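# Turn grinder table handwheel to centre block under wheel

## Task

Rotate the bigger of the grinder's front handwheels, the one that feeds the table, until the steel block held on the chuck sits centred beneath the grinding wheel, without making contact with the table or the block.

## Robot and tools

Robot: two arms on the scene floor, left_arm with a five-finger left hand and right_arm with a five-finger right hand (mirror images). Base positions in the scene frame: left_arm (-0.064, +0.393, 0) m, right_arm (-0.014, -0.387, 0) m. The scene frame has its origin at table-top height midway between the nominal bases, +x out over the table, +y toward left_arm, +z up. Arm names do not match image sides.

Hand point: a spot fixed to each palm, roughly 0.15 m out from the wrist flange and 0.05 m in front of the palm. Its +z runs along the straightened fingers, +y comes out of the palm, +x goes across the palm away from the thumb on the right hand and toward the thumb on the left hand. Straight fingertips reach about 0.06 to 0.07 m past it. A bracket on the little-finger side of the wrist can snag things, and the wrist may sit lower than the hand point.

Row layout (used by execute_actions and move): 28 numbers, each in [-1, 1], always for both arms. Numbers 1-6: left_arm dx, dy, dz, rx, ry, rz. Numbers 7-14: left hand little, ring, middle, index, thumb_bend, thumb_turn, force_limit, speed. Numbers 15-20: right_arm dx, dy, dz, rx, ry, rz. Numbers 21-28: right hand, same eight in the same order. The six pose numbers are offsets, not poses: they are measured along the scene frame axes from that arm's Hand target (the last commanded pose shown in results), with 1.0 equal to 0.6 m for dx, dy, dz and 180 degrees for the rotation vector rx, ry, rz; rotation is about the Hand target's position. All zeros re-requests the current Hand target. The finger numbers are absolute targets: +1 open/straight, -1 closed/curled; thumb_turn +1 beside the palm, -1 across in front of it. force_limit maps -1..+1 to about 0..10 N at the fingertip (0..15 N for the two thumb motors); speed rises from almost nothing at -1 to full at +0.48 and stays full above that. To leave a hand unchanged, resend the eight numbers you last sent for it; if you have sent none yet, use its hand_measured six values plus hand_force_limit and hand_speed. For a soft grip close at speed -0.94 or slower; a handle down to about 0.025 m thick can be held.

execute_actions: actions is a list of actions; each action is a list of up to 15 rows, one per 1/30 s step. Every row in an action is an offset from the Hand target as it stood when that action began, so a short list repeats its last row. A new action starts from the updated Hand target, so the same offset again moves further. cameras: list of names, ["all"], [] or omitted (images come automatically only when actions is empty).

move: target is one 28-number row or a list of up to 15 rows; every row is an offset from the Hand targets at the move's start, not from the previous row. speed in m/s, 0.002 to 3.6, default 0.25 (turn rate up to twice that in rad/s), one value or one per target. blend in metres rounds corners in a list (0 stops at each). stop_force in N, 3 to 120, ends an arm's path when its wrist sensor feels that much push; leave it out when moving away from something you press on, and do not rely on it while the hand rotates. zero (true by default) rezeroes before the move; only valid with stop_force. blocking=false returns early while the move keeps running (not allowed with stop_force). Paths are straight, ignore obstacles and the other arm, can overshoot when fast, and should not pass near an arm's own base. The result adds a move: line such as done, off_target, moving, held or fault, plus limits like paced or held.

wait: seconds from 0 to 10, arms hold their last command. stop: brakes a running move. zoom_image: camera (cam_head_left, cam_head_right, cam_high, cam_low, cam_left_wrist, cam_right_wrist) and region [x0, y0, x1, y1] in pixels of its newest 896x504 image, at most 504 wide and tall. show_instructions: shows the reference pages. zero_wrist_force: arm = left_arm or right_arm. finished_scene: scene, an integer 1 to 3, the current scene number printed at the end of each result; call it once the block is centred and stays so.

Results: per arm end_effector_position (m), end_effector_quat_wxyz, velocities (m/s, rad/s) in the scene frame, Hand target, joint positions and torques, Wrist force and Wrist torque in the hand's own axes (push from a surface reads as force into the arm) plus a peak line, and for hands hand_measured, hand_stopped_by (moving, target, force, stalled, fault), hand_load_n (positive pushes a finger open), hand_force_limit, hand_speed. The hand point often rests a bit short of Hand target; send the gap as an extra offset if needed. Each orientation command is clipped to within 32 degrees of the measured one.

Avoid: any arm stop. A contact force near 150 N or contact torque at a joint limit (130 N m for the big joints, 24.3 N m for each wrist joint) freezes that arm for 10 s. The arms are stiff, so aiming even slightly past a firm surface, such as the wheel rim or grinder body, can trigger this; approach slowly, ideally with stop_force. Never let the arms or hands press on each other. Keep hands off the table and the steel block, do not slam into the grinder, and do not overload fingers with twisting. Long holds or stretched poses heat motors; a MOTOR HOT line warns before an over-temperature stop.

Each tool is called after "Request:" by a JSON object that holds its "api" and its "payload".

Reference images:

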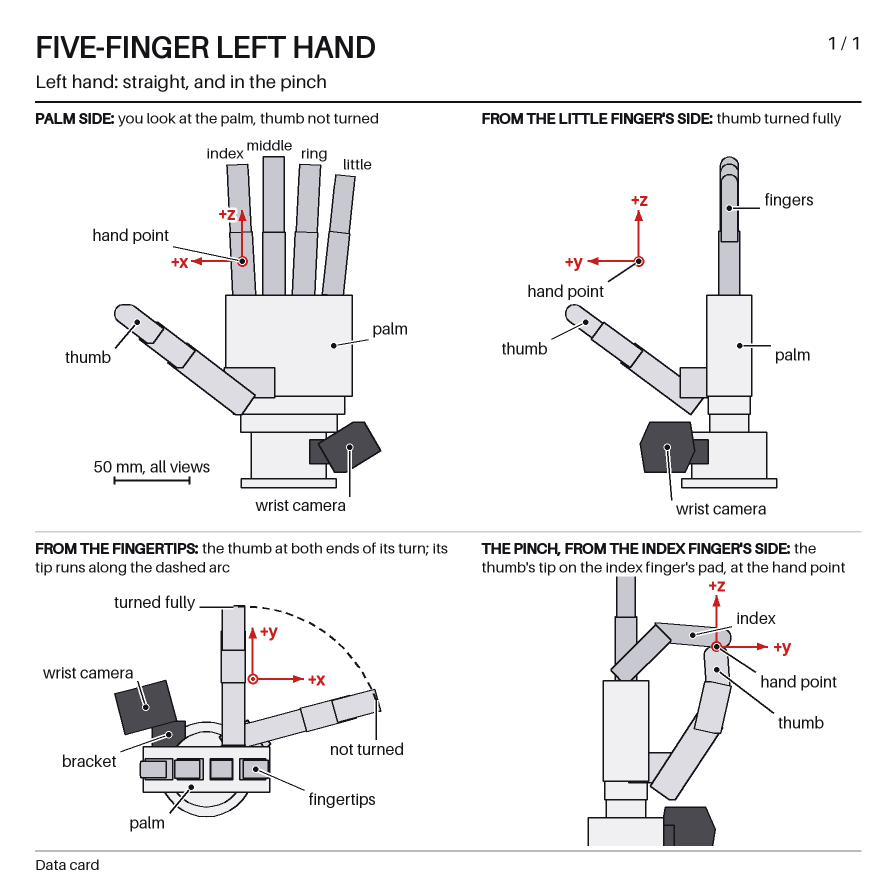

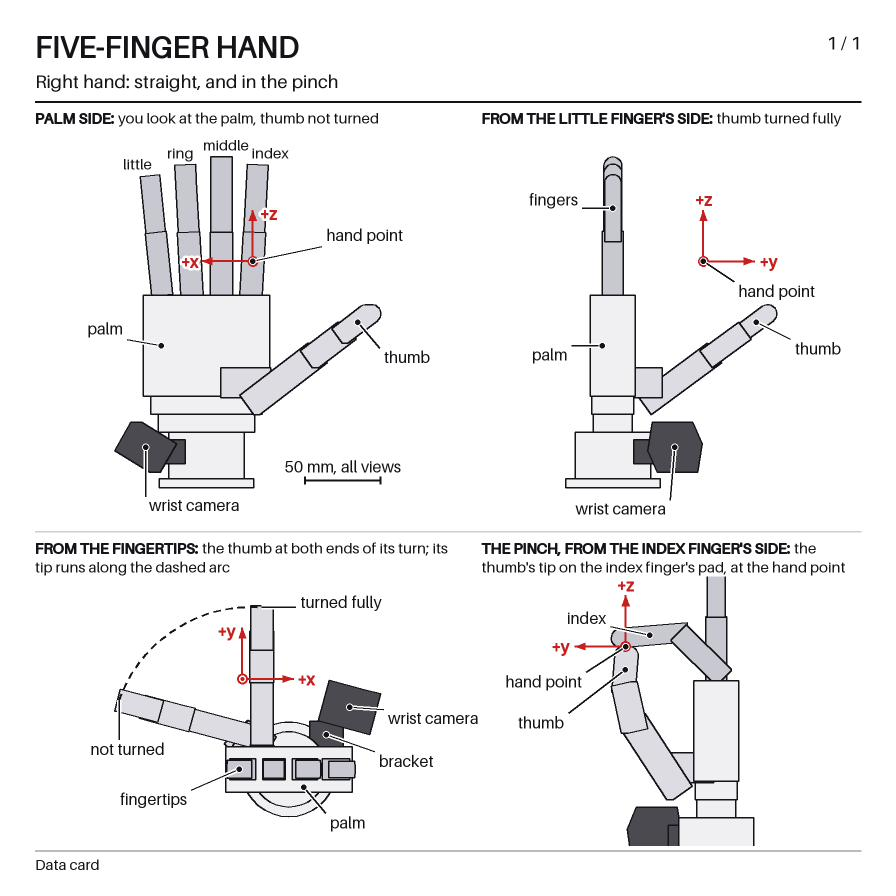

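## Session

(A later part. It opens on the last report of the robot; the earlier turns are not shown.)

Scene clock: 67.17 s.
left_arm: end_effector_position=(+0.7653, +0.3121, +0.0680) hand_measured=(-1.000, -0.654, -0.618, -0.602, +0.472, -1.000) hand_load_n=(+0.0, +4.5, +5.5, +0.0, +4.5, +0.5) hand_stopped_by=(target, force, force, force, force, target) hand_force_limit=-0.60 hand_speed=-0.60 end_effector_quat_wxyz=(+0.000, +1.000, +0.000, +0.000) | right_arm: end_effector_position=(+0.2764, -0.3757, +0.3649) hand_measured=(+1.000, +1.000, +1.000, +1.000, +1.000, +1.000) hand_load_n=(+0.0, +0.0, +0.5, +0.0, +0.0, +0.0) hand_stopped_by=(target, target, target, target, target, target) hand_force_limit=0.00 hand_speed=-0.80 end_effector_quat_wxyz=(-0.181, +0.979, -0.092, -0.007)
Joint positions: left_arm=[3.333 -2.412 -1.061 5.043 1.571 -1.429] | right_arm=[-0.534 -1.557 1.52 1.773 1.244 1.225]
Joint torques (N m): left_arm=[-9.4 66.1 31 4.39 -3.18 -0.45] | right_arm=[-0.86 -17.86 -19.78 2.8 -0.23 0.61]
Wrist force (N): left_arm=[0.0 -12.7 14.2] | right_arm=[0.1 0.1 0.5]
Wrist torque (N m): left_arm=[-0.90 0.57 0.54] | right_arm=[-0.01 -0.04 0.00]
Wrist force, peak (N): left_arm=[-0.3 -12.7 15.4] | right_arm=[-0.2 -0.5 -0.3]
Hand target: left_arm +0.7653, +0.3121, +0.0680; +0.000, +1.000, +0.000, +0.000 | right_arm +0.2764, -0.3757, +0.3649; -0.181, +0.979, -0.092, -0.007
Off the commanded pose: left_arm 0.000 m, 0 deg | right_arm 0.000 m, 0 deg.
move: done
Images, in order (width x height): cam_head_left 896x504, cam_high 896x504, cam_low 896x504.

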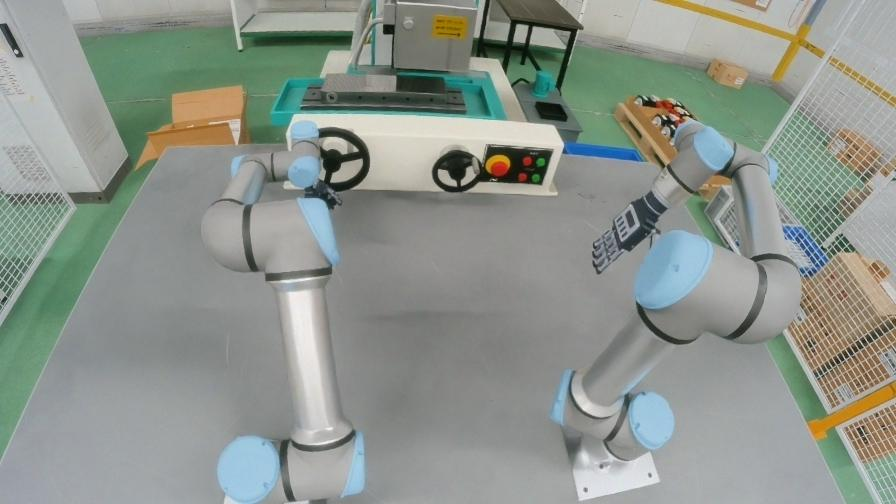

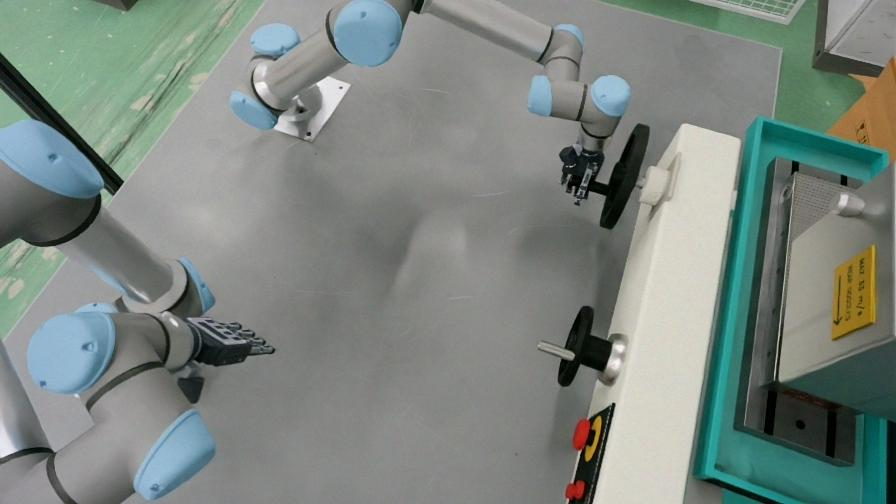

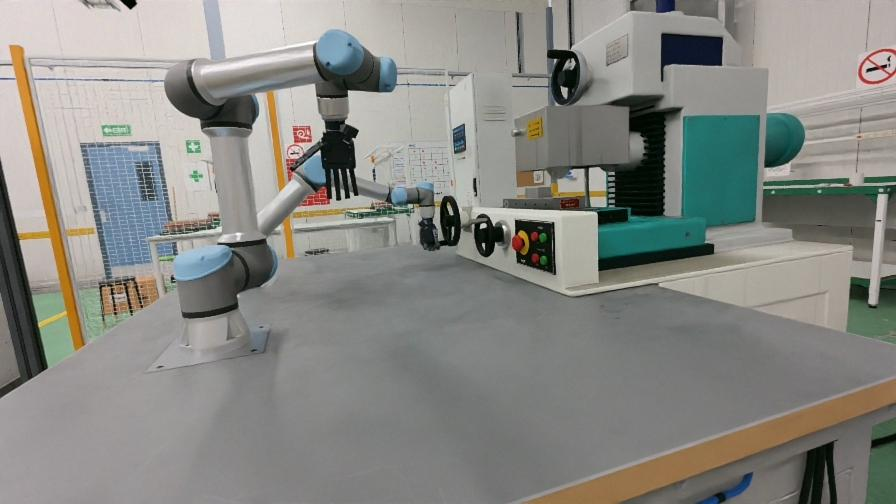

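Request:
{"api": "zoom_image", "payload": {"camera": "cam_head_left", "region": [270, 40, 500, 140]}}

Request:
{"api": "zoom_image", "payload": {"camera": "cam_low", "region": [500, 160, 640, 220]}}

Scaled by 2.191 from the camera's 896x504 image, which has a finer 1280x720 frame.

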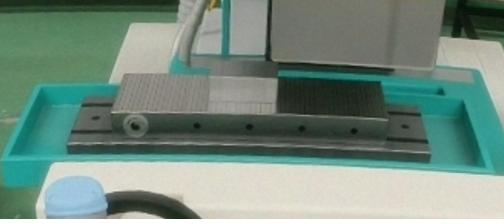

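Scaled by 3.600 from the camera's 896x504 image, which has a finer 1280x720 frame.

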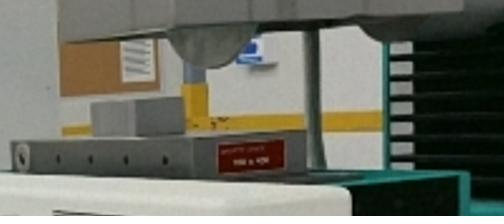

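Request:
{"api": "move", "payload": {"target": [[0,-0.0135,-0.0050,0,0,0,-1,-1,-1,-1,-1,-1,-0.6,-0.6,0,0,0,0,0,0,1,1,1,1,1,1,0,-0.8],[0,-0.0290,-0.0055,0,0,0,-1,-1,-1,-1,-1,-1,-0.6,-0.6,0,0,0,0,0,0,1,1,1,1,1,1,0,-0.8],[0,-0.0550,0.0020,0,0,0,-1,-1,-1,-1,-1,-1,-0.6,-0.6,0,0,0,0,0,0,1,1,1,1,1,1,0,-0.8]], "speed": 0.05, "blend": 0.005, "cameras": ["cam_head_left","cam_low"]}}

Scene clock: 68.77 s.
left_arm: end_effector_position=(+0.7651, +0.2788, +0.0688) hand_measured=(-1.000, -0.652, -0.618, -0.600, +0.472, -1.000) hand_load_n=(+0.5, +31.0, +13.0, +7.0, +3.5, +1.5) hand_stopped_by=(target, force, force, force, force, target) hand_force_limit=-0.60 hand_speed=-0.60 end_effector_quat_wxyz=(+0.000, +1.000, +0.000, -0.001) end_effector_velocity=(+0.000, +0.002, +0.001) end_effector_angular_velocity=(+0.000, -0.003, -0.002) | right_arm: end_effector_position=(+0.2764, -0.3757, +0.3649) hand_measured=(+1.000, +1.000, +1.000, +1.000, +1.000, +1.000) hand_load_n=(+0.0, +0.0, +0.0, +0.0, -0.5, +0.0) hand_stopped_by=(target, target, target, target, target, target) hand_force_limit=0.00 hand_speed=-0.80 end_effector_quat_wxyz=(-0.181, +0.979, -0.092, -0.007)
Joint positions: left_arm=[3.292 -2.415 -1.052 5.037 1.571 -1.47] | right_arm=[-0.534 -1.557 1.52 1.773 1.244 1.225]
Joint velocities: left_arm=[0.002 0.001 -0.001 0.002 0 0.005] | right_arm=[within noise]
Joint torques (N m): left_arm=[11.94 155.43 70.11 8.47 -2.77 2.18] | right_arm=[0.16 -17.39 -19.75 2.96 -0.22 0.61]
Wrist force (N): left_arm=[30.2 7.6 117.0] | right_arm=[0.0 -0.4 -0.4]
Wrist torque (N m): left_arm=[-2.87 3.08 0.66] | right_arm=[-0.03 -0.01 -0.01]
Wrist force, peak (N): left_arm=[32.6 0.8 116.8] | right_arm=[0.3 -0.4 -0.3]
Hand target: left_arm +0.7653, +0.2791, +0.0692; +0.000, +1.000, +0.000, +0.000 | right_arm +0.2764, -0.3757, +0.3649; -0.181, +0.979, -0.092, -0.007
Off the commanded pose: left_arm 0.001 m, 0 deg | right_arm 0.000 m, 0 deg.
move: done; blend cut to 0.0043 m at target 1, 0.0047 m at target 2
Images, in order (width x height): cam_head_left 896x504, cam_low 896x504.

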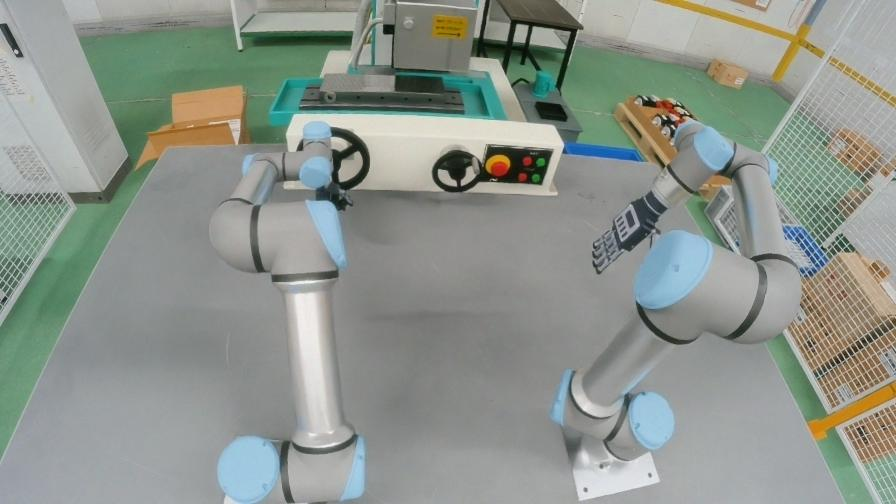

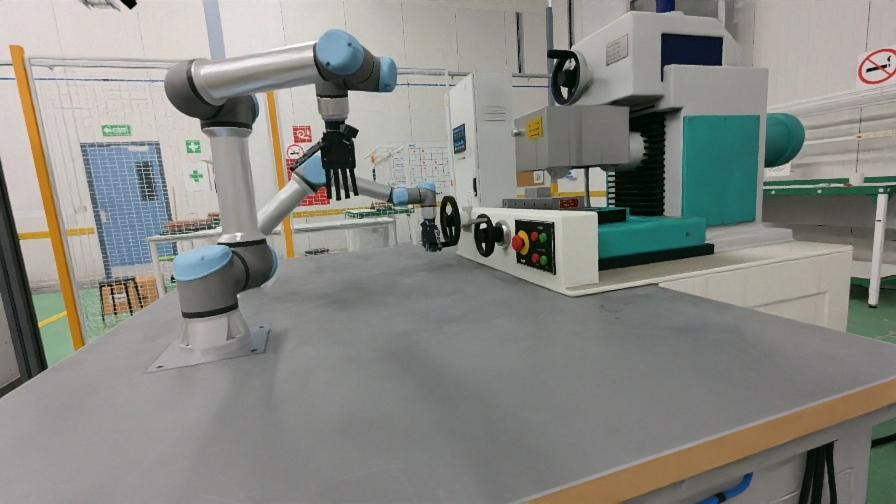

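Request:
{"api": "move", "payload": {"target": [0,-0.001,-0.005,0,0,0,-1,-1,-1,-1,-1,-1,-0.6,-0.6,0,0,0,0,0,0,1,1,1,1,1,1,0,-0.8], "speed": 0.05}}

Scene clock: 69.73 s.
left_arm: end_effector_position=(+0.7654, +0.2786, +0.0665) hand_measured=(-1.000, -0.650, -0.616, -0.600, +0.472, -1.000) hand_load_n=(+0.0, +20.5, +8.0, +1.5, +4.5, +0.0) hand_stopped_by=(target, force, force, force, force, target) hand_force_limit=-0.60 hand_speed=-0.60 end_effector_quat_wxyz=(+0.000, +1.000, +0.000, +0.000) | right_arm: end_effector_position=(+0.2764, -0.3757, +0.3649) hand_measured=(+1.000, +1.000, +1.000, +1.000, +1.000, +1.000) hand_load_n=(+0.0, +0.0, +0.0, -0.5, +0.0, +0.0) hand_stopped_by=(target, target, target, target, target, target) hand_force_limit=0.00 hand_speed=-0.80 end_effector_quat_wxyz=(-0.181, +0.979, -0.092, -0.007)
Joint positions: left_arm=[3.291 -2.417 -1.055 5.043 1.571 -1.471] | right_arm=[-0.534 -1.557 1.52 1.773 1.244 1.225]
Joint torques (N m): left_arm=[-8.56 80.71 36.74 7.72 -0.66 -1.33] | right_arm=[-0.88 -19.11 -19.2 2.93 -0.34 0.66]
Wrist force (N): left_arm=[-4.8 1.0 46.2] | right_arm=[0.1 0.1 0.0]
Wrist torque (N m): left_arm=[-1.14 1.58 -0.28] | right_arm=[0.01 -0.02 0.01]
Wrist force, peak (N): left_arm=[28.1 11.3 122.9] | right_arm=[0.4 -0.2 -0.2]
Hand target: left_arm +0.7653, +0.2785, +0.0662; +0.000, +1.000, +0.000, +0.000 | right_arm +0.2764, -0.3757, +0.3649; -0.181, +0.979, -0.092, -0.007
Off the commanded pose: left_arm 0.000 m, 0 deg | right_arm 0.000 m, 0 deg.
move: done

Request:
{"api": "move", "payload": {"target": [[0,-0.002,-0.003,0,0,0,-1,-1,-1,-1,-1,-1,-0.6,-0.6,0,0,0,0,0,0,1,1,1,1,1,1,0,-0.8],[0,-0.015,-0.002,0,0,0,-1,-1,-1,-1,-1,-1,-0.6,-0.6,0,0,0,0,0,0,1,1,1,1,1,1,0,-0.8]], "speed": 0.04}}

Scene clock: 70.93 s.
left_arm: end_effector_position=(+0.7653, +0.2693, +0.0651) hand_measured=(-1.000, -0.654, -0.618, -0.602, +0.472, -1.000) hand_load_n=(+0.0, +3.5, +6.5, +0.0, +4.5, +0.5) hand_stopped_by=(target, force, force, force, force, target) hand_force_limit=-0.60 hand_speed=-0.60 end_effector_quat_wxyz=(+0.000, +1.000, +0.000, +0.000) | right_arm: end_effector_position=(+0.2764, -0.3757, +0.3649) hand_measured=(+1.000, +1.000, +1.000, +1.000, +1.000, +1.000) hand_load_n=(+0.0, +0.0, +0.0, +0.0, +0.0, +0.0) hand_stopped_by=(target, target, target, target, target, target) hand_force_limit=0.00 hand_speed=-0.80 end_effector_quat_wxyz=(-0.181, +0.979, -0.092, -0.007)
Joint positions: left_arm=[3.279 -2.42 -1.053 5.044 1.571 -1.482] | right_arm=[-0.534 -1.557 1.52 1.773 1.244 1.225]
Joint torques (N m): left_arm=[5.38 56.53 29.28 4 -2.9 1.06] | right_arm=[-1.07 -18.11 -20.13 2.76 -0.35 0.61]
Wrist force (N): left_arm=[-3.3 -5.0 11.2] | right_arm=[-0.1 -0.4 -0.2]
Wrist torque (N m): left_arm=[-0.46 0.39 0.20] | right_arm=[-0.04 0.01 -0.02]
Wrist force, peak (N): left_arm=[-4.4 1.2 45.3] | right_arm=[-0.2 -0.5 -0.6]
Hand target: left_arm +0.7653, +0.2695, +0.0650; +0.000, +1.000, +0.000, +0.000 | right_arm +0.2764, -0.3757, +0.3649; -0.181, +0.979, -0.092, -0.007
Off the commanded pose: left_arm 0.000 m, 0 deg | right_arm 0.000 m, 0 deg.
move: done

Request:
{"api": "move", "payload": {"target": [0,-0.020,0.012,0,0,0,-1,-1,-1,-1,-1,-1,-0.6,-0.6,0,0,0,0,0,0,1,1,1,1,1,1,0,-0.8], "speed": 0.04}}

Scene clock: 71.77 s.
left_arm: end_effector_position=(+0.7652, +0.2571, +0.0720) hand_measured=(-1.000, -0.652, -0.618, -0.600, +0.472, -1.000) hand_load_n=(+0.0, +28.5, +12.0, +5.0, +4.0, +1.0) hand_stopped_by=(target, force, force, force, force, target) hand_force_limit=-0.60 hand_speed=-0.60 end_effector_quat_wxyz=(+0.000, +1.000, +0.000, -0.001) | right_arm: end_effector_position=(+0.2764, -0.3757, +0.3649) hand_measured=(+1.000, +1.000, +1.000, +1.000, +1.000, +1.000) hand_load_n=(+0.0, +0.0, +0.0, +0.0, +0.0, +0.0) hand_stopped_by=(target, target, target, target, target, target) hand_force_limit=0.00 hand_speed=-0.80 end_effector_quat_wxyz=(-0.181, +0.979, -0.092, -0.007)
Joint positions: left_arm=[3.264 -2.417 -1.04 5.027 1.571 -1.498] | right_arm=[-0.534 -1.557 1.52 1.773 1.244 1.225]
Joint torques (N m): left_arm=[21.23 135.25 58.65 8.63 1.84 1.44] | right_arm=[-0.35 -18.69 -19.7 2.77 -0.31 0.8]
Wrist force (N): left_arm=[20.1 21.9 90.9] | right_arm=[-0.1 0.0 0.0]
Wrist torque (N m): left_arm=[-1.49 2.57 -0.04] | right_arm=[0.00 0.01 0.00]
Wrist force, peak (N): left_arm=[20.1 21.9 90.9] | right_arm=[0.3 -0.6 0.0]
Hand target: left_arm +0.7653, +0.2575, +0.0722; +0.000, +1.000, +0.000, +0.000 | right_arm +0.2764, -0.3757, +0.3649; -0.181, +0.979, -0.092, -0.007
Off the commanded pose: left_arm 0.000 m, 0 deg | right_arm 0.000 m, 0 deg.
move: done

Request:
{"api": "wait", "payload": {"seconds": 0, "cameras": ["cam_head_left","cam_low","cam_high"]}}

Request:
{"api": "zoom_image", "payload": {"camera": "cam_head_left", "region": [280, 110, 400, 230]}}

Request:
{"api": "zoom_image", "payload": {"camera": "cam_low", "region": [400, 180, 500, 260]}}

Request:
{"api": "zoom_image", "payload": {"camera": "cam_high", "region": [520, 80, 680, 240]}}

Scene clock: 72.00 s.
left_arm: end_effector_position=(+0.7653, +0.2574, +0.0722) hand_measured=(-1.000, -0.652, -0.618, -0.600, +0.472, -1.000) hand_load_n=(+0.0, +29.5, +12.5, +6.0, +4.0, +1.0) hand_stopped_by=(target, force, force, force, force, target) hand_force_limit=-0.60 hand_speed=-0.60 end_effector_quat_wxyz=(+0.000, +1.000, +0.000, +0.000) | right_arm: end_effector_position=(+0.2764, -0.3757, +0.3649) hand_measured=(+1.000, +1.000, +1.000, +1.000, +1.000, +1.000) hand_load_n=(+0.0, +0.0, +0.0, +0.0, +0.0, +0.0) hand_stopped_by=(target, target, target, target, target, target) hand_force_limit=0.00 hand_speed=-0.80 end_effector_quat_wxyz=(-0.181, +0.979, -0.092, -0.007)
Joint positions: left_arm=[3.264 -2.417 -1.04 5.027 1.571 -1.497] | right_arm=[-0.534 -1.557 1.52 1.773 1.244 1.225]
Joint torques (N m): left_arm=[25.84 140.18 54.82 9.93 3.36 1.72] | right_arm=[-0.56 -18.37 -19.42 2.98 -0.31 0.73]
Wrist force (N): left_arm=[16.2 28.1 96.6] | right_arm=[-0.1 -0.3 -0.2]
Wrist torque (N m): left_arm=[-1.40 2.70 -0.33] | right_arm=[-0.03 0.00 -0.02]
Wrist force, peak (N): left_arm=[16.2 28.1 96.6] | right_arm=[0.2 -0.2 -0.3]
Hand target: left_arm +0.7653, +0.2575, +0.0722; +0.000, +1.000, +0.000, +0.000 | right_arm +0.2764, -0.3757, +0.3649; -0.181, +0.979, -0.092, -0.007
Off the commanded pose: left_arm 0.000 m, 0 deg | right_arm 0.000 m, 0 deg.
Images, in order (width x height): cam_head_left 896x504, cam_high 896x504, cam_low 896x504.

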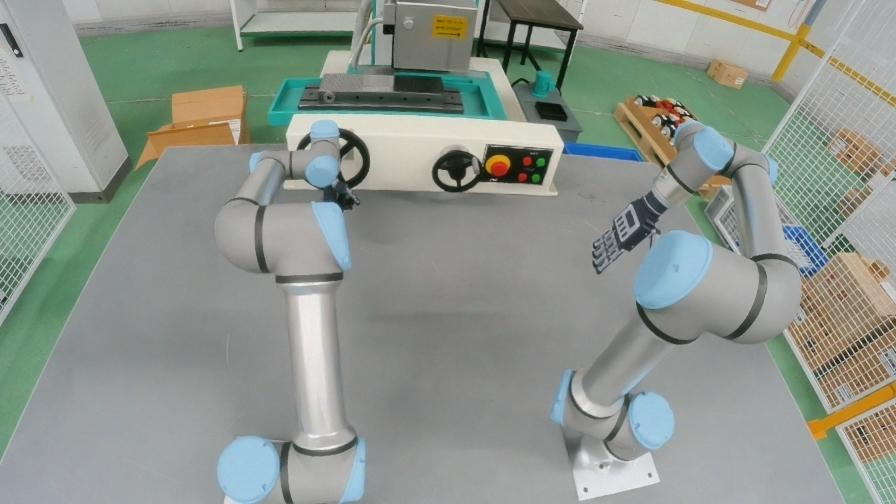

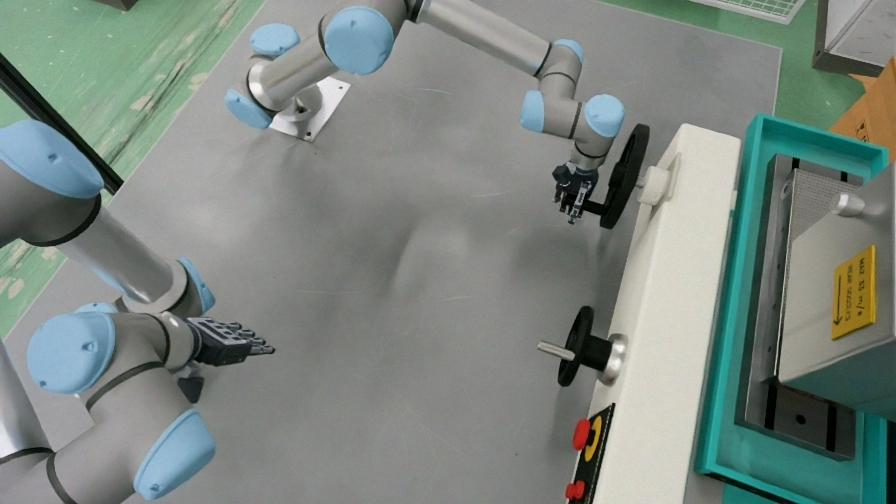

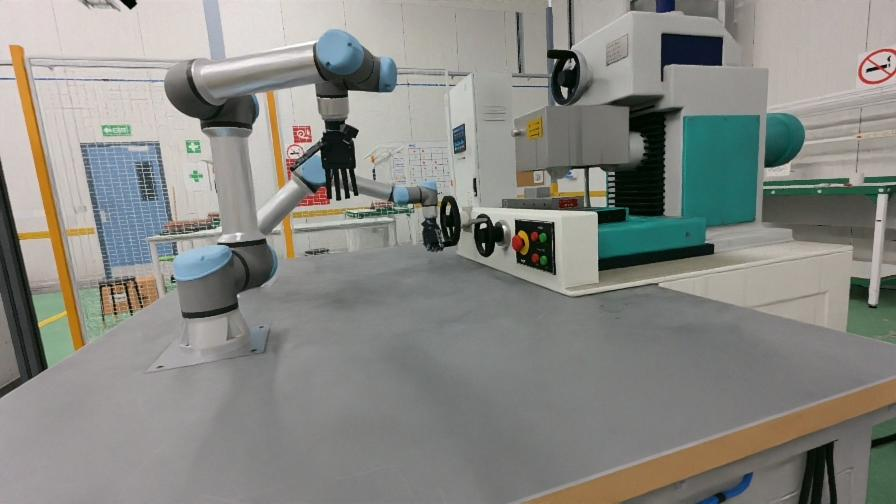

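Scaled by 4.200 from the camera's 896x504 image, which has a finer 1280x720 frame.

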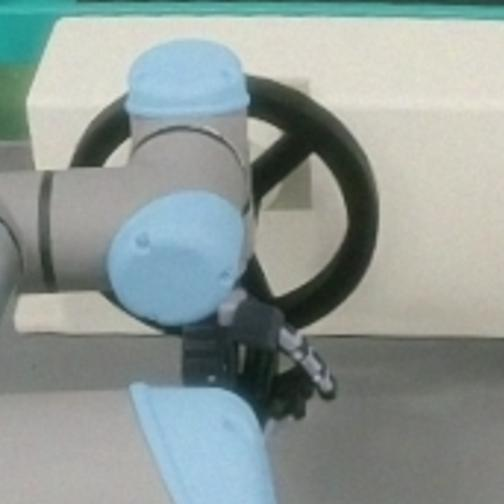

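Scaled by 5.040 from the camera's 896x504 image, which has a finer 1280x720 frame.

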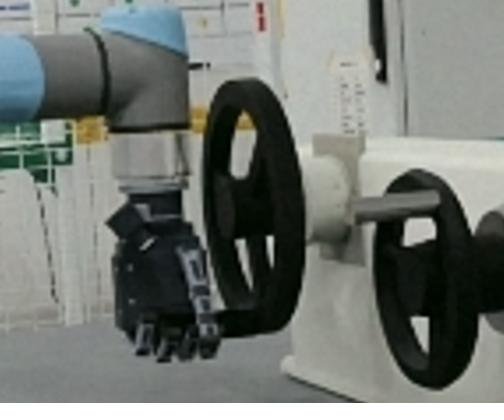

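Scaled by 3.150 from the camera's 896x504 image, which has a finer 1280x720 frame.

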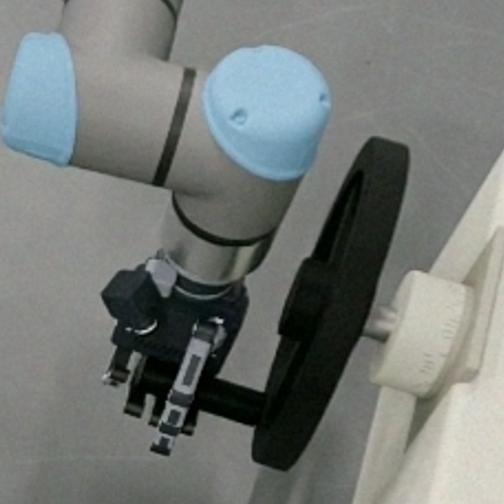

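Request:
{"api": "zoom_image", "payload": {"camera": "cam_head_left", "region": [270, 40, 500, 140]}}

Request:
{"api": "zoom_image", "payload": {"camera": "cam_low", "region": [500, 160, 640, 220]}}

Scaled by 2.191 from the camera's 896x504 image, which has a finer 1280x720 frame.

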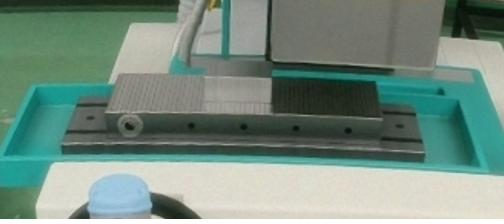

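Scaled by 3.600 from the camera's 896x504 image, which has a finer 1280x720 frame.

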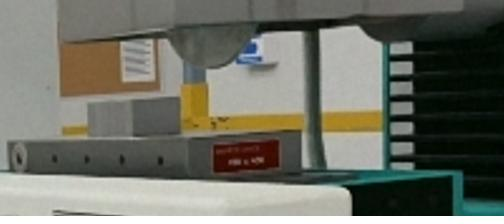

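Request:
{"api": "move", "payload": {"target": [[0,0,-0.0103,0,0,0,-1,-1,-1,-1,-1,-1,-0.6,-0.6,0,0,0,0,0,0,1,1,1,1,1,1,0,-0.8],[0,-0.0060,0.0342,-0.25,0,0,-1,-1,-1,-1,-1,-1,-0.6,-0.6,0,0,0,0,0,0,1,1,1,1,1,1,0,-0.8]], "speed": [0.05,0.25], "cameras": ["cam_high"]}}

Scene clock: 78.67 s.
left_arm: end_effector_position=(+0.7654, +0.2540, +0.0927) hand_measured=(-1.000, -0.654, -0.618, -0.602, +0.472, -1.000) hand_load_n=(+0.5, +1.0, +6.5, +0.0, +4.5, +0.5) hand_stopped_by=(target, force, force, force, force, target) hand_force_limit=-0.60 hand_speed=-0.60 end_effector_quat_wxyz=(+0.382, +0.924, +0.000, +0.000) end_effector_velocity=(+0.000, +0.000, +0.001) end_effector_angular_velocity=(-0.004, -0.003, +0.000) | right_arm: end_effector_position=(+0.2764, -0.3757, +0.3649) hand_measured=(+1.000, +1.000, +1.000, +1.000, +1.000, +1.000) hand_load_n=(+0.0, +0.0, +0.0, +0.0, +0.0, +0.0) hand_stopped_by=(target, target, target, target, target, target) hand_force_limit=0.00 hand_speed=-0.80 end_effector_quat_wxyz=(-0.181, +0.979, -0.092, -0.007)
Joint positions: left_arm=[3.459 -2.496 -1.082 4.889 0.821 -1.2] | right_arm=[-0.534 -1.557 1.52 1.773 1.244 1.225]
Joint velocities: left_arm=[0 0 0 0.001 -0.005 0.001] | right_arm=[within noise]
Joint torques (N m): left_arm=[-7.91 62.81 13.34 1.91 -2.84 0.16] | right_arm=[0.87 -18 -19.4 2.98 -0.37 0.96]
Wrist force (N): left_arm=[-1.2 -2.9 2.3] | right_arm=[0.1 -0.2 -0.1]
Wrist torque (N m): left_arm=[-0.67 0.30 0.10] | right_arm=[-0.02 -0.03 0.00]
Wrist force, peak (N): left_arm=[17.3 31.1 98.7] | right_arm=[-0.2 -0.2 -0.5]
Hand target: left_arm +0.7653, +0.2539, +0.0927; +0.383, +0.924, +0.000, +0.000 | right_arm +0.2764, -0.3757, +0.3649; -0.181, +0.979, -0.092, -0.007
Off the commanded pose: left_arm 0.000 m, 0 deg | right_arm 0.000 m, 0 deg.
move: done
Images, in order (width x height): cam_high 896x504.

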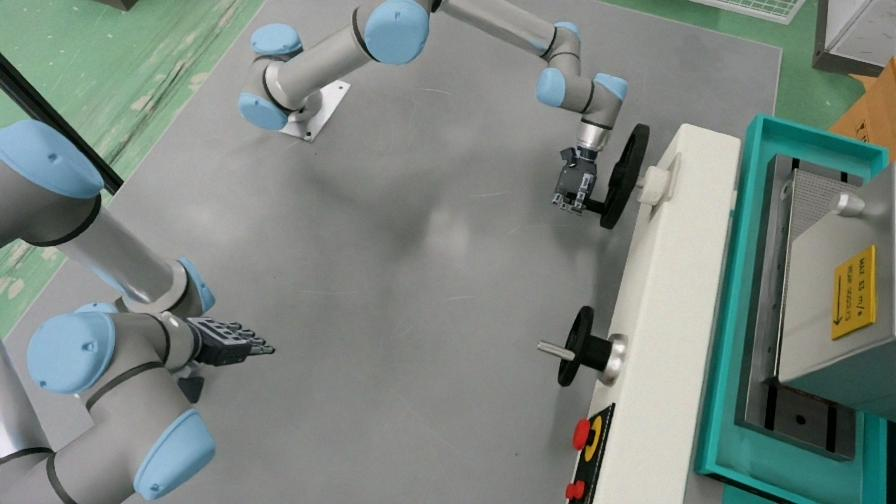

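Request:
{"api": "move", "payload": {"target": [[0,0.0342,-0.0127,0,0,0,-1,-1,-1,-1,-1,-1,-0.6,-0.6,0,0,0,0,0,0,1,1,1,1,1,1,0,-0.8],[0,0.0708,-0.0160,0,0,0,-1,-1,-1,-1,-1,-1,-0.6,-0.6,0,0,0,0,0,0,1,1,1,1,1,1,0,-0.8],[0,0.1057,-0.0078,0,0,0,-1,-1,-1,-1,-1,-1,-0.6,-0.6,0,0,0,0,0,0,1,1,1,1,1,1,0,-0.8],[0,0.1347,0.0073,0,0,0,-1,-1,-1,-1,-1,-1,-0.6,-0.6,0,0,0,0,0,0,1,1,1,1,1,1,0,-0.8]], "speed": 0.05, "blend": 0.01, "cameras": ["cam_high","cam_head_left"]}}

Request:
{"api": "zoom_image", "payload": {"camera": "cam_head_left", "region": [280, 110, 400, 230]}}

Request:
{"api": "zoom_image", "payload": {"camera": "cam_high", "region": [520, 80, 680, 240]}}

Scene clock: 81.03 s.
left_arm: end_effector_position=(+0.7653, +0.3349, +0.0972) hand_measured=(-1.000, -0.654, -0.618, -0.602, +0.472, -1.000) hand_load_n=(+0.0, +5.0, +6.5, +0.0, +4.0, +0.5) hand_stopped_by=(target, force, force, force, force, target) hand_force_limit=-0.60 hand_speed=-0.60 end_effector_quat_wxyz=(+0.382, +0.924, +0.000, +0.000) | right_arm: end_effector_position=(+0.2764, -0.3757, +0.3649) hand_measured=(+1.000, +1.000, +1.000, +1.000, +1.000, +1.000) hand_load_n=(+0.0, +0.0, +0.0, +0.0, +0.0, +0.0) hand_stopped_by=(target, target, target, target, target, target) hand_force_limit=0.00 hand_speed=-0.80 end_effector_quat_wxyz=(-0.181, +0.979, -0.092, -0.007)
Joint positions: left_arm=[3.556 -2.519 -1.001 4.749 0.85 -1.076] | right_arm=[-0.534 -1.557 1.52 1.773 1.244 1.225]
Joint torques (N m): left_arm=[-4.8 61.44 12.78 3.49 -1.82 -1.39] | right_arm=[-0.56 -18.46 -20.52 2.94 -0.34 0.84]
Wrist force (N): left_arm=[-1.2 1.2 5.2] | right_arm=[-0.2 -0.1 0.2]
Wrist torque (N m): left_arm=[-0.53 0.40 -0.18] | right_arm=[-0.02 0.01 -0.01]
Wrist force, peak (N): left_arm=[2.4 11.2 16.1] | right_arm=[-0.1 -0.6 0.1]
Hand target: left_arm +0.7653, +0.3347, +0.0971; +0.383, +0.924, +0.000, +0.000 | right_arm +0.2764, -0.3757, +0.3649; -0.181, +0.979, -0.092, -0.007
Off the commanded pose: left_arm 0.000 m, 0 deg | right_arm 0.000 m, 0 deg.
move: done; blend cut to 0.0098 m at target 3
Images, in order (width x height): cam_head_left 896x504, cam_high 896x504.

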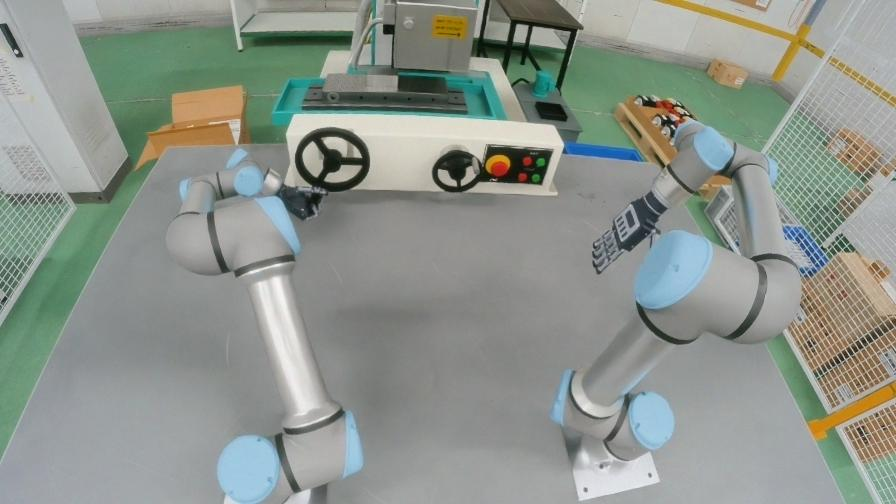

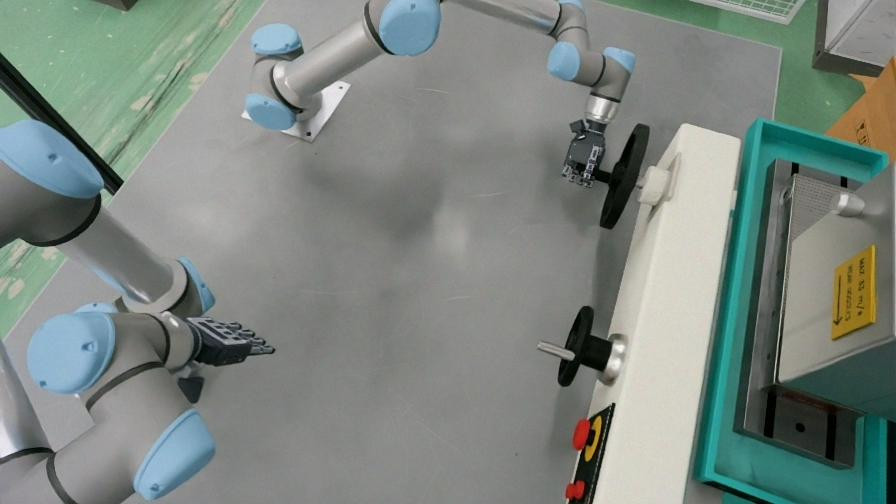

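Scaled by 4.200 from the camera's 896x504 image, which has a finer 1280x720 frame.

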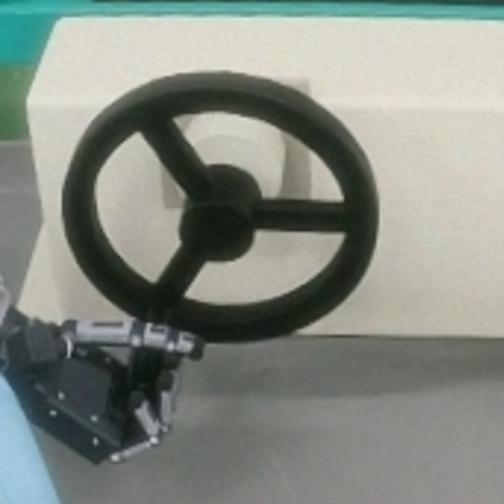

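Scaled by 3.150 from the camera's 896x504 image, which has a finer 1280x720 frame.

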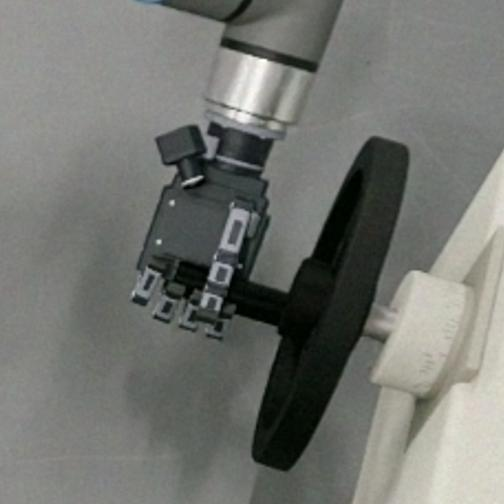

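Request:
{"api": "move", "payload": {"target": [[0,0.0272,0.0295,0,0,0,-1,-1,-1,-1,-1,-1,-0.6,-0.6,0,0,0,0,0,0,1,1,1,1,1,1,0,-0.8],[0,0.0478,0.0643,0,0,0,-1,-1,-1,-1,-1,-1,-0.6,-0.6,0,0,0,0,0,0,1,1,1,1,1,1,0,-0.8],[0,0.0607,0.1032,0,0,0,-1,-1,-1,-1,-1,-1,-0.6,-0.6,0,0,0,0,0,0,1,1,1,1,1,1,0,-0.8],[0,0.0635,0.1448,0,0,0,-1,-1,-1,-1,-1,-1,-0.6,-0.6,0,0,0,0,0,0,1,1,1,1,1,1,0,-0.8],[0,0.0578,0.1668,0.0833,0,0,-1,-1,-1,-1,-1,-1,-0.6,-0.6,0,0,0,0,0,0,1,1,1,1,1,1,0,-0.8],[0,0.0468,0.1867,0.1667,0,0,-1,-1,-1,-1,-1,-1,-0.6,-0.6,0,0,0,0,0,0,1,1,1,1,1,1,0,-0.8],[0,0.0310,0.2028,0.25,0,0,-1,-1,-1,-1,-1,-1,-0.6,-0.6,0,0,0,0,0,0,1,1,1,1,1,1,0,-0.8]], "speed": [0.08,0.08,0.08,0.08,0.25,0.25,0.25], "blend": 0.01, "cameras": ["cam_high","cam_head_left"]}}

Request:
{"api": "zoom_image", "payload": {"camera": "cam_head_left", "region": [280, 110, 400, 230]}}

Scene clock: 85.13 s.
left_arm: end_effector_position=(+0.7653, +0.3532, +0.2189) hand_measured=(-1.000, -0.654, -0.618, -0.602, +0.472, -1.000) hand_load_n=(+0.0, +0.5, +6.5, +0.0, +4.5, +0.5) hand_stopped_by=(target, force, force, force, force, target) hand_force_limit=-0.60 hand_speed=-0.60 end_effector_quat_wxyz=(+0.000, +1.000, +0.000, +0.000) end_effector_velocity=(+0.000, +0.001, -0.001) end_effector_angular_velocity=(+0.005, +0.002, +0.001) | right_arm: end_effector_position=(+0.2764, -0.3757, +0.3649) hand_measured=(+1.000, +1.000, +1.000, +1.000, +1.000, +1.000) hand_load_n=(+0.0, +0.0, +0.0, +0.0, +0.0, +0.0) hand_stopped_by=(target, target, target, target, target, target) hand_force_limit=0.00 hand_speed=-0.80 end_effector_quat_wxyz=(-0.181, +0.979, -0.092, -0.007)
Joint positions: left_arm=[3.385 -2.34 -0.799 4.709 1.571 -1.377] | right_arm=[-0.534 -1.557 1.52 1.773 1.244 1.225]
Joint velocities: left_arm=[0 -0.001 0 0 0.005 -0.001] | right_arm=[within noise]
Joint torques (N m): left_arm=[-0.48 43.38 13.63 0.47 0.85 -0.24] | right_arm=[-0.35 -17.48 -20.06 2.9 -0.38 0.89]
Wrist force (N): left_arm=[-0.1 -5.8 0.2] | right_arm=[0.2 0.0 0.1]
Wrist torque (N m): left_arm=[-0.61 0.15 0.13] | right_arm=[0.00 -0.05 0.01]
Wrist force, peak (N): left_arm=[4.7 -69.8 -0.8] | right_arm=[0.5 -0.4 -0.2]
Hand target: left_arm +0.7653, +0.3533, +0.2188; +0.000, +1.000, +0.000, +0.000 | right_arm +0.2764, -0.3757, +0.3649; -0.181, +0.979, -0.092, -0.007
Off the commanded pose: left_arm 0.000 m, 0 deg | right_arm 0.000 m, 0 deg.
move: done
Images, in order (width x height): cam_head_left 896x504, cam_high 896x504.

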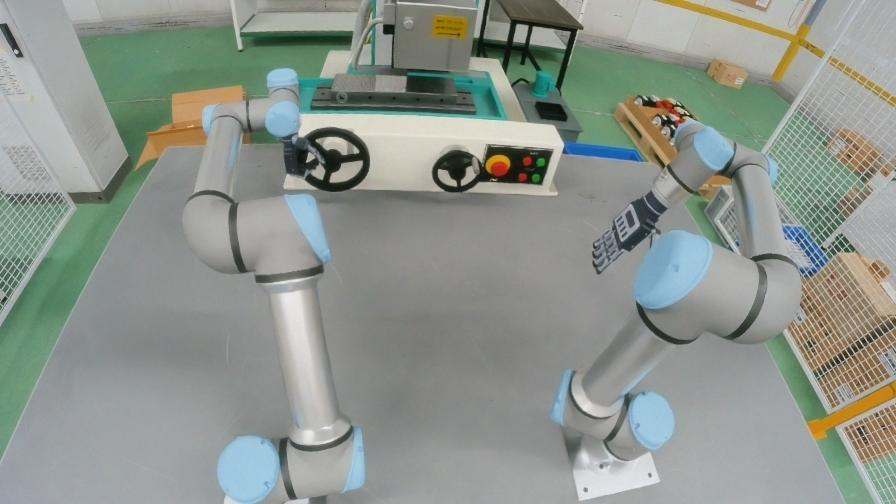

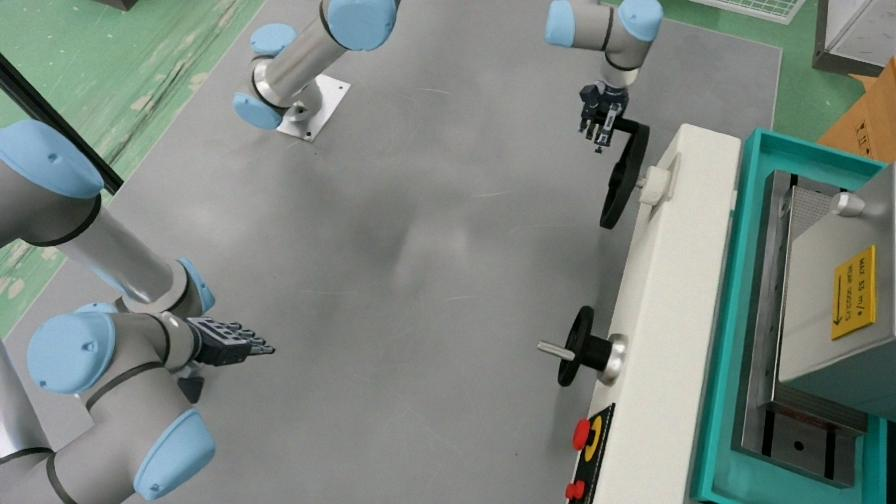

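Scaled by 4.200 from the camera's 896x504 image, which has a finer 1280x720 frame.

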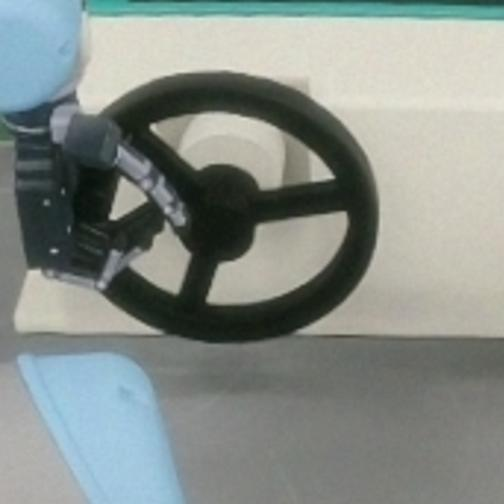

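Request:
{"api": "move", "payload": {"target": [[0,-0.0145,0.0130,0.0833,0,0,-1,-1,-1,-1,-1,-1,-0.6,-0.6,0,0,0,0,0,0,1,1,1,1,1,1,0,-0.8],[0,-0.0367,0.0203,0.1667,0,0,-1,-1,-1,-1,-1,-1,-0.6,-0.6,0,0,0,0,0,0,1,1,1,1,1,1,0,-0.8],[0,-0.0603,0.0218,0.25,0,0,-1,-1,-1,-1,-1,-1,-0.6,-0.6,0,0,0,0,0,0,1,1,1,1,1,1,0,-0.8]], "speed": [0.25,0.25,0.25], "blend": 0.01}}

Request:
{"api": "move", "payload": {"target": [[0,-0.0284,-0.0055,0.0556,0,0,-1,-1,-1,-1,-1,-1,-0.6,-0.6,0,0,0,0,0,0,1,1,1,1,1,1,0,-0.8],[0,-0.0577,-0.0248,0.0833,0,0,-1,-1,-1,-1,-1,-1,-0.6,-0.6,0,0,0,0,0,0,1,1,1,1,1,1,0,-0.8],[0,-0.0840,-0.0538,0.0833,0,0,-1,-1,-1,-1,-1,-1,-0.6,-0.6,0,0,0,0,0,0,1,1,1,1,1,1,0,-0.8],[0,-0.1042,-0.0913,0.0833,0,0,-1,-1,-1,-1,-1,-1,-0.6,-0.6,0,0,0,0,0,0,1,1,1,1,1,1,0,-0.8]], "speed": [0.2,0.12,0.08,0.08], "blend": 0.01, "cameras": ["cam_high","cam_head_left","cam_low"]}}

Request:
{"api": "zoom_image", "payload": {"camera": "cam_head_left", "region": [280, 110, 400, 230]}}

Scene clock: 87.90 s.
left_arm: end_effector_position=(+0.7653, +0.3170, +0.2319) hand_measured=(-1.000, -0.654, -0.618, -0.602, +0.472, -1.000) hand_load_n=(+0.0, +0.0, +6.0, +0.0, +4.0, -0.5) hand_stopped_by=(target, force, force, force, force, target) hand_force_limit=-0.60 hand_speed=-0.60 end_effector_quat_wxyz=(-0.383, +0.924, +0.000, +0.000) end_effector_velocity=(+0.000, +0.001, +0.001) end_effector_angular_velocity=(+0.005, -0.001, +0.001) | right_arm: end_effector_position=(+0.2764, -0.3757, +0.3649) hand_measured=(+1.000, +1.000, +1.000, +1.000, +1.000, +1.000) hand_load_n=(+0.0, +0.0, +0.0, +0.0, +0.0, +0.0) hand_stopped_by=(target, target, target, target, target, target) hand_force_limit=0.00 hand_speed=-0.80 end_effector_quat_wxyz=(-0.181, +0.979, -0.092, -0.007)
Joint positions: left_arm=[3.096 -2.437 -0.645 4.558 2.352 -1.705] | right_arm=[-0.534 -1.557 1.52 1.773 1.244 1.225]
Joint velocities: left_arm=[0 0 0 0 0.005 -0.002] | right_arm=[within noise]
Joint torques (N m): left_arm=[8.9 46.03 4.87 1.26 1.03 -0.44] | right_arm=[-0.5 -18.7 -19.27 3.01 -0.37 0.92]
Wrist force (N): left_arm=[-5.1 -16.0 -16.8] | right_arm=[0.2 -0.3 0.4]
Wrist torque (N m): left_arm=[-0.78 0.26 0.21] | right_arm=[-0.06 -0.05 0.01]
Wrist force, peak (N): left_arm=[-0.8 -35.1 2.5] | right_arm=[0.2 -0.3 0.4]
Hand target: left_arm +0.7653, +0.3171, +0.2319; -0.383, +0.924, +0.000, +0.000 | right_arm +0.2764, -0.3757, +0.3649; -0.181, +0.979, -0.092, -0.007
Off the commanded pose: left_arm 0.000 m, 0 deg | right_arm 0.000 m, 0 deg.
move: done

Scene clock: 89.63 s.
left_arm: end_effector_position=(+0.7652, +0.2544, +0.1767) hand_measured=(-1.000, -0.654, -0.618, -0.602, +0.472, -1.000) hand_load_n=(+0.0, +0.0, +5.5, +0.0, +3.5, +0.5) hand_stopped_by=(target, force, force, force, force, target) hand_force_limit=-0.60 hand_speed=-0.60 end_effector_quat_wxyz=(-0.500, +0.866, +0.000, +0.000) end_effector_velocity=(+0.000, +0.003, +0.005) end_effector_angular_velocity=(+0.000, +0.000, +0.000) | right_arm: end_effector_position=(+0.2764, -0.3757, +0.3649) hand_measured=(+1.000, +1.000, +1.000, +1.000, +1.000, +1.000) hand_load_n=(+0.0, +0.0, +0.0, +0.0, +0.0, +0.0) hand_stopped_by=(target, target, target, target, target, target) hand_force_limit=0.00 hand_speed=-0.80 end_effector_quat_wxyz=(-0.181, +0.979, -0.092, -0.007)
Joint positions: left_arm=[2.96 -2.612 -0.494 4.298 2.573 -2.011] | right_arm=[-0.534 -1.557 1.52 1.773 1.244 1.225]
Joint velocities: left_arm=[0.003 0.005 0.003 -0.003 0.001 0.005] | right_arm=[within noise]
Joint torques (N m): left_arm=[33.46 53.31 23.32 -2.53 2.87 1.48] | right_arm=[-1.16 -18.67 -18.94 3.02 -0.35 1.14]
Wrist force (N): left_arm=[1.9 -5.2 -35.6] | right_arm=[0.1 0.0 -0.2]
Wrist torque (N m): left_arm=[0.53 -0.27 0.36] | right_arm=[0.01 -0.02 0.00]
Wrist force, peak (N): left_arm=[-0.7 -19.0 -41.1] | right_arm=[0.2 -0.6 0.0]
Hand target: left_arm +0.7653, +0.2546, +0.1771; -0.500, +0.866, +0.000, +0.000 | right_arm +0.2764, -0.3757, +0.3649; -0.181, +0.979, -0.092, -0.007
Off the commanded pose: left_arm 0.000 m, 0 deg | right_arm 0.000 m, 0 deg.
move: done
Images, in order (width x height): cam_head_left 896x504, cam_high 896x504, cam_low 896x504.

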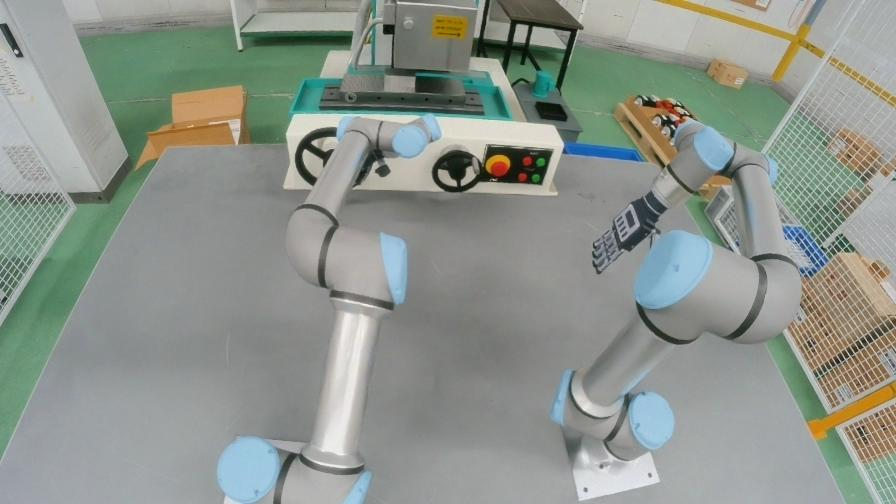

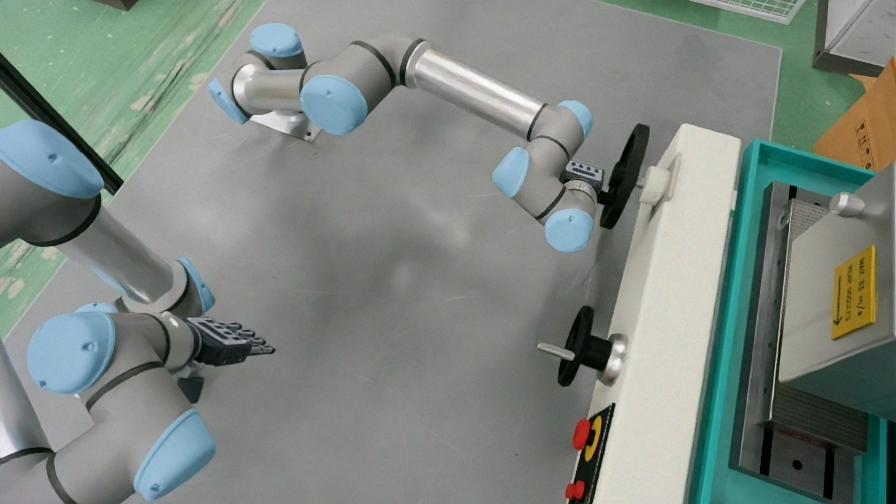

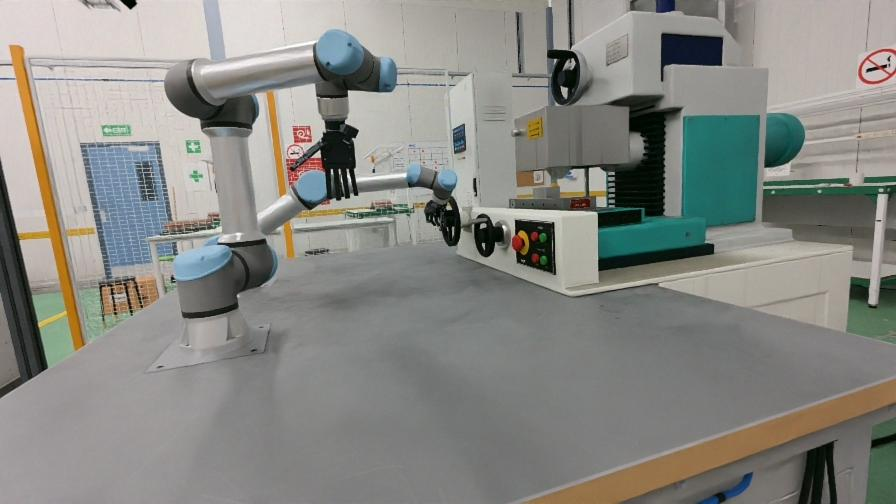

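Scaled by 4.200 from the camera's 896x504 image, which has a finer 1280x720 frame.

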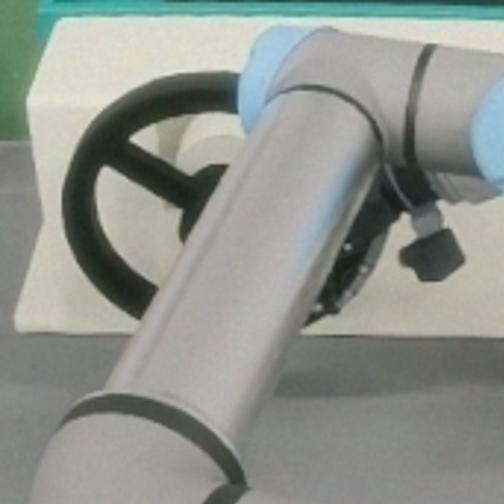

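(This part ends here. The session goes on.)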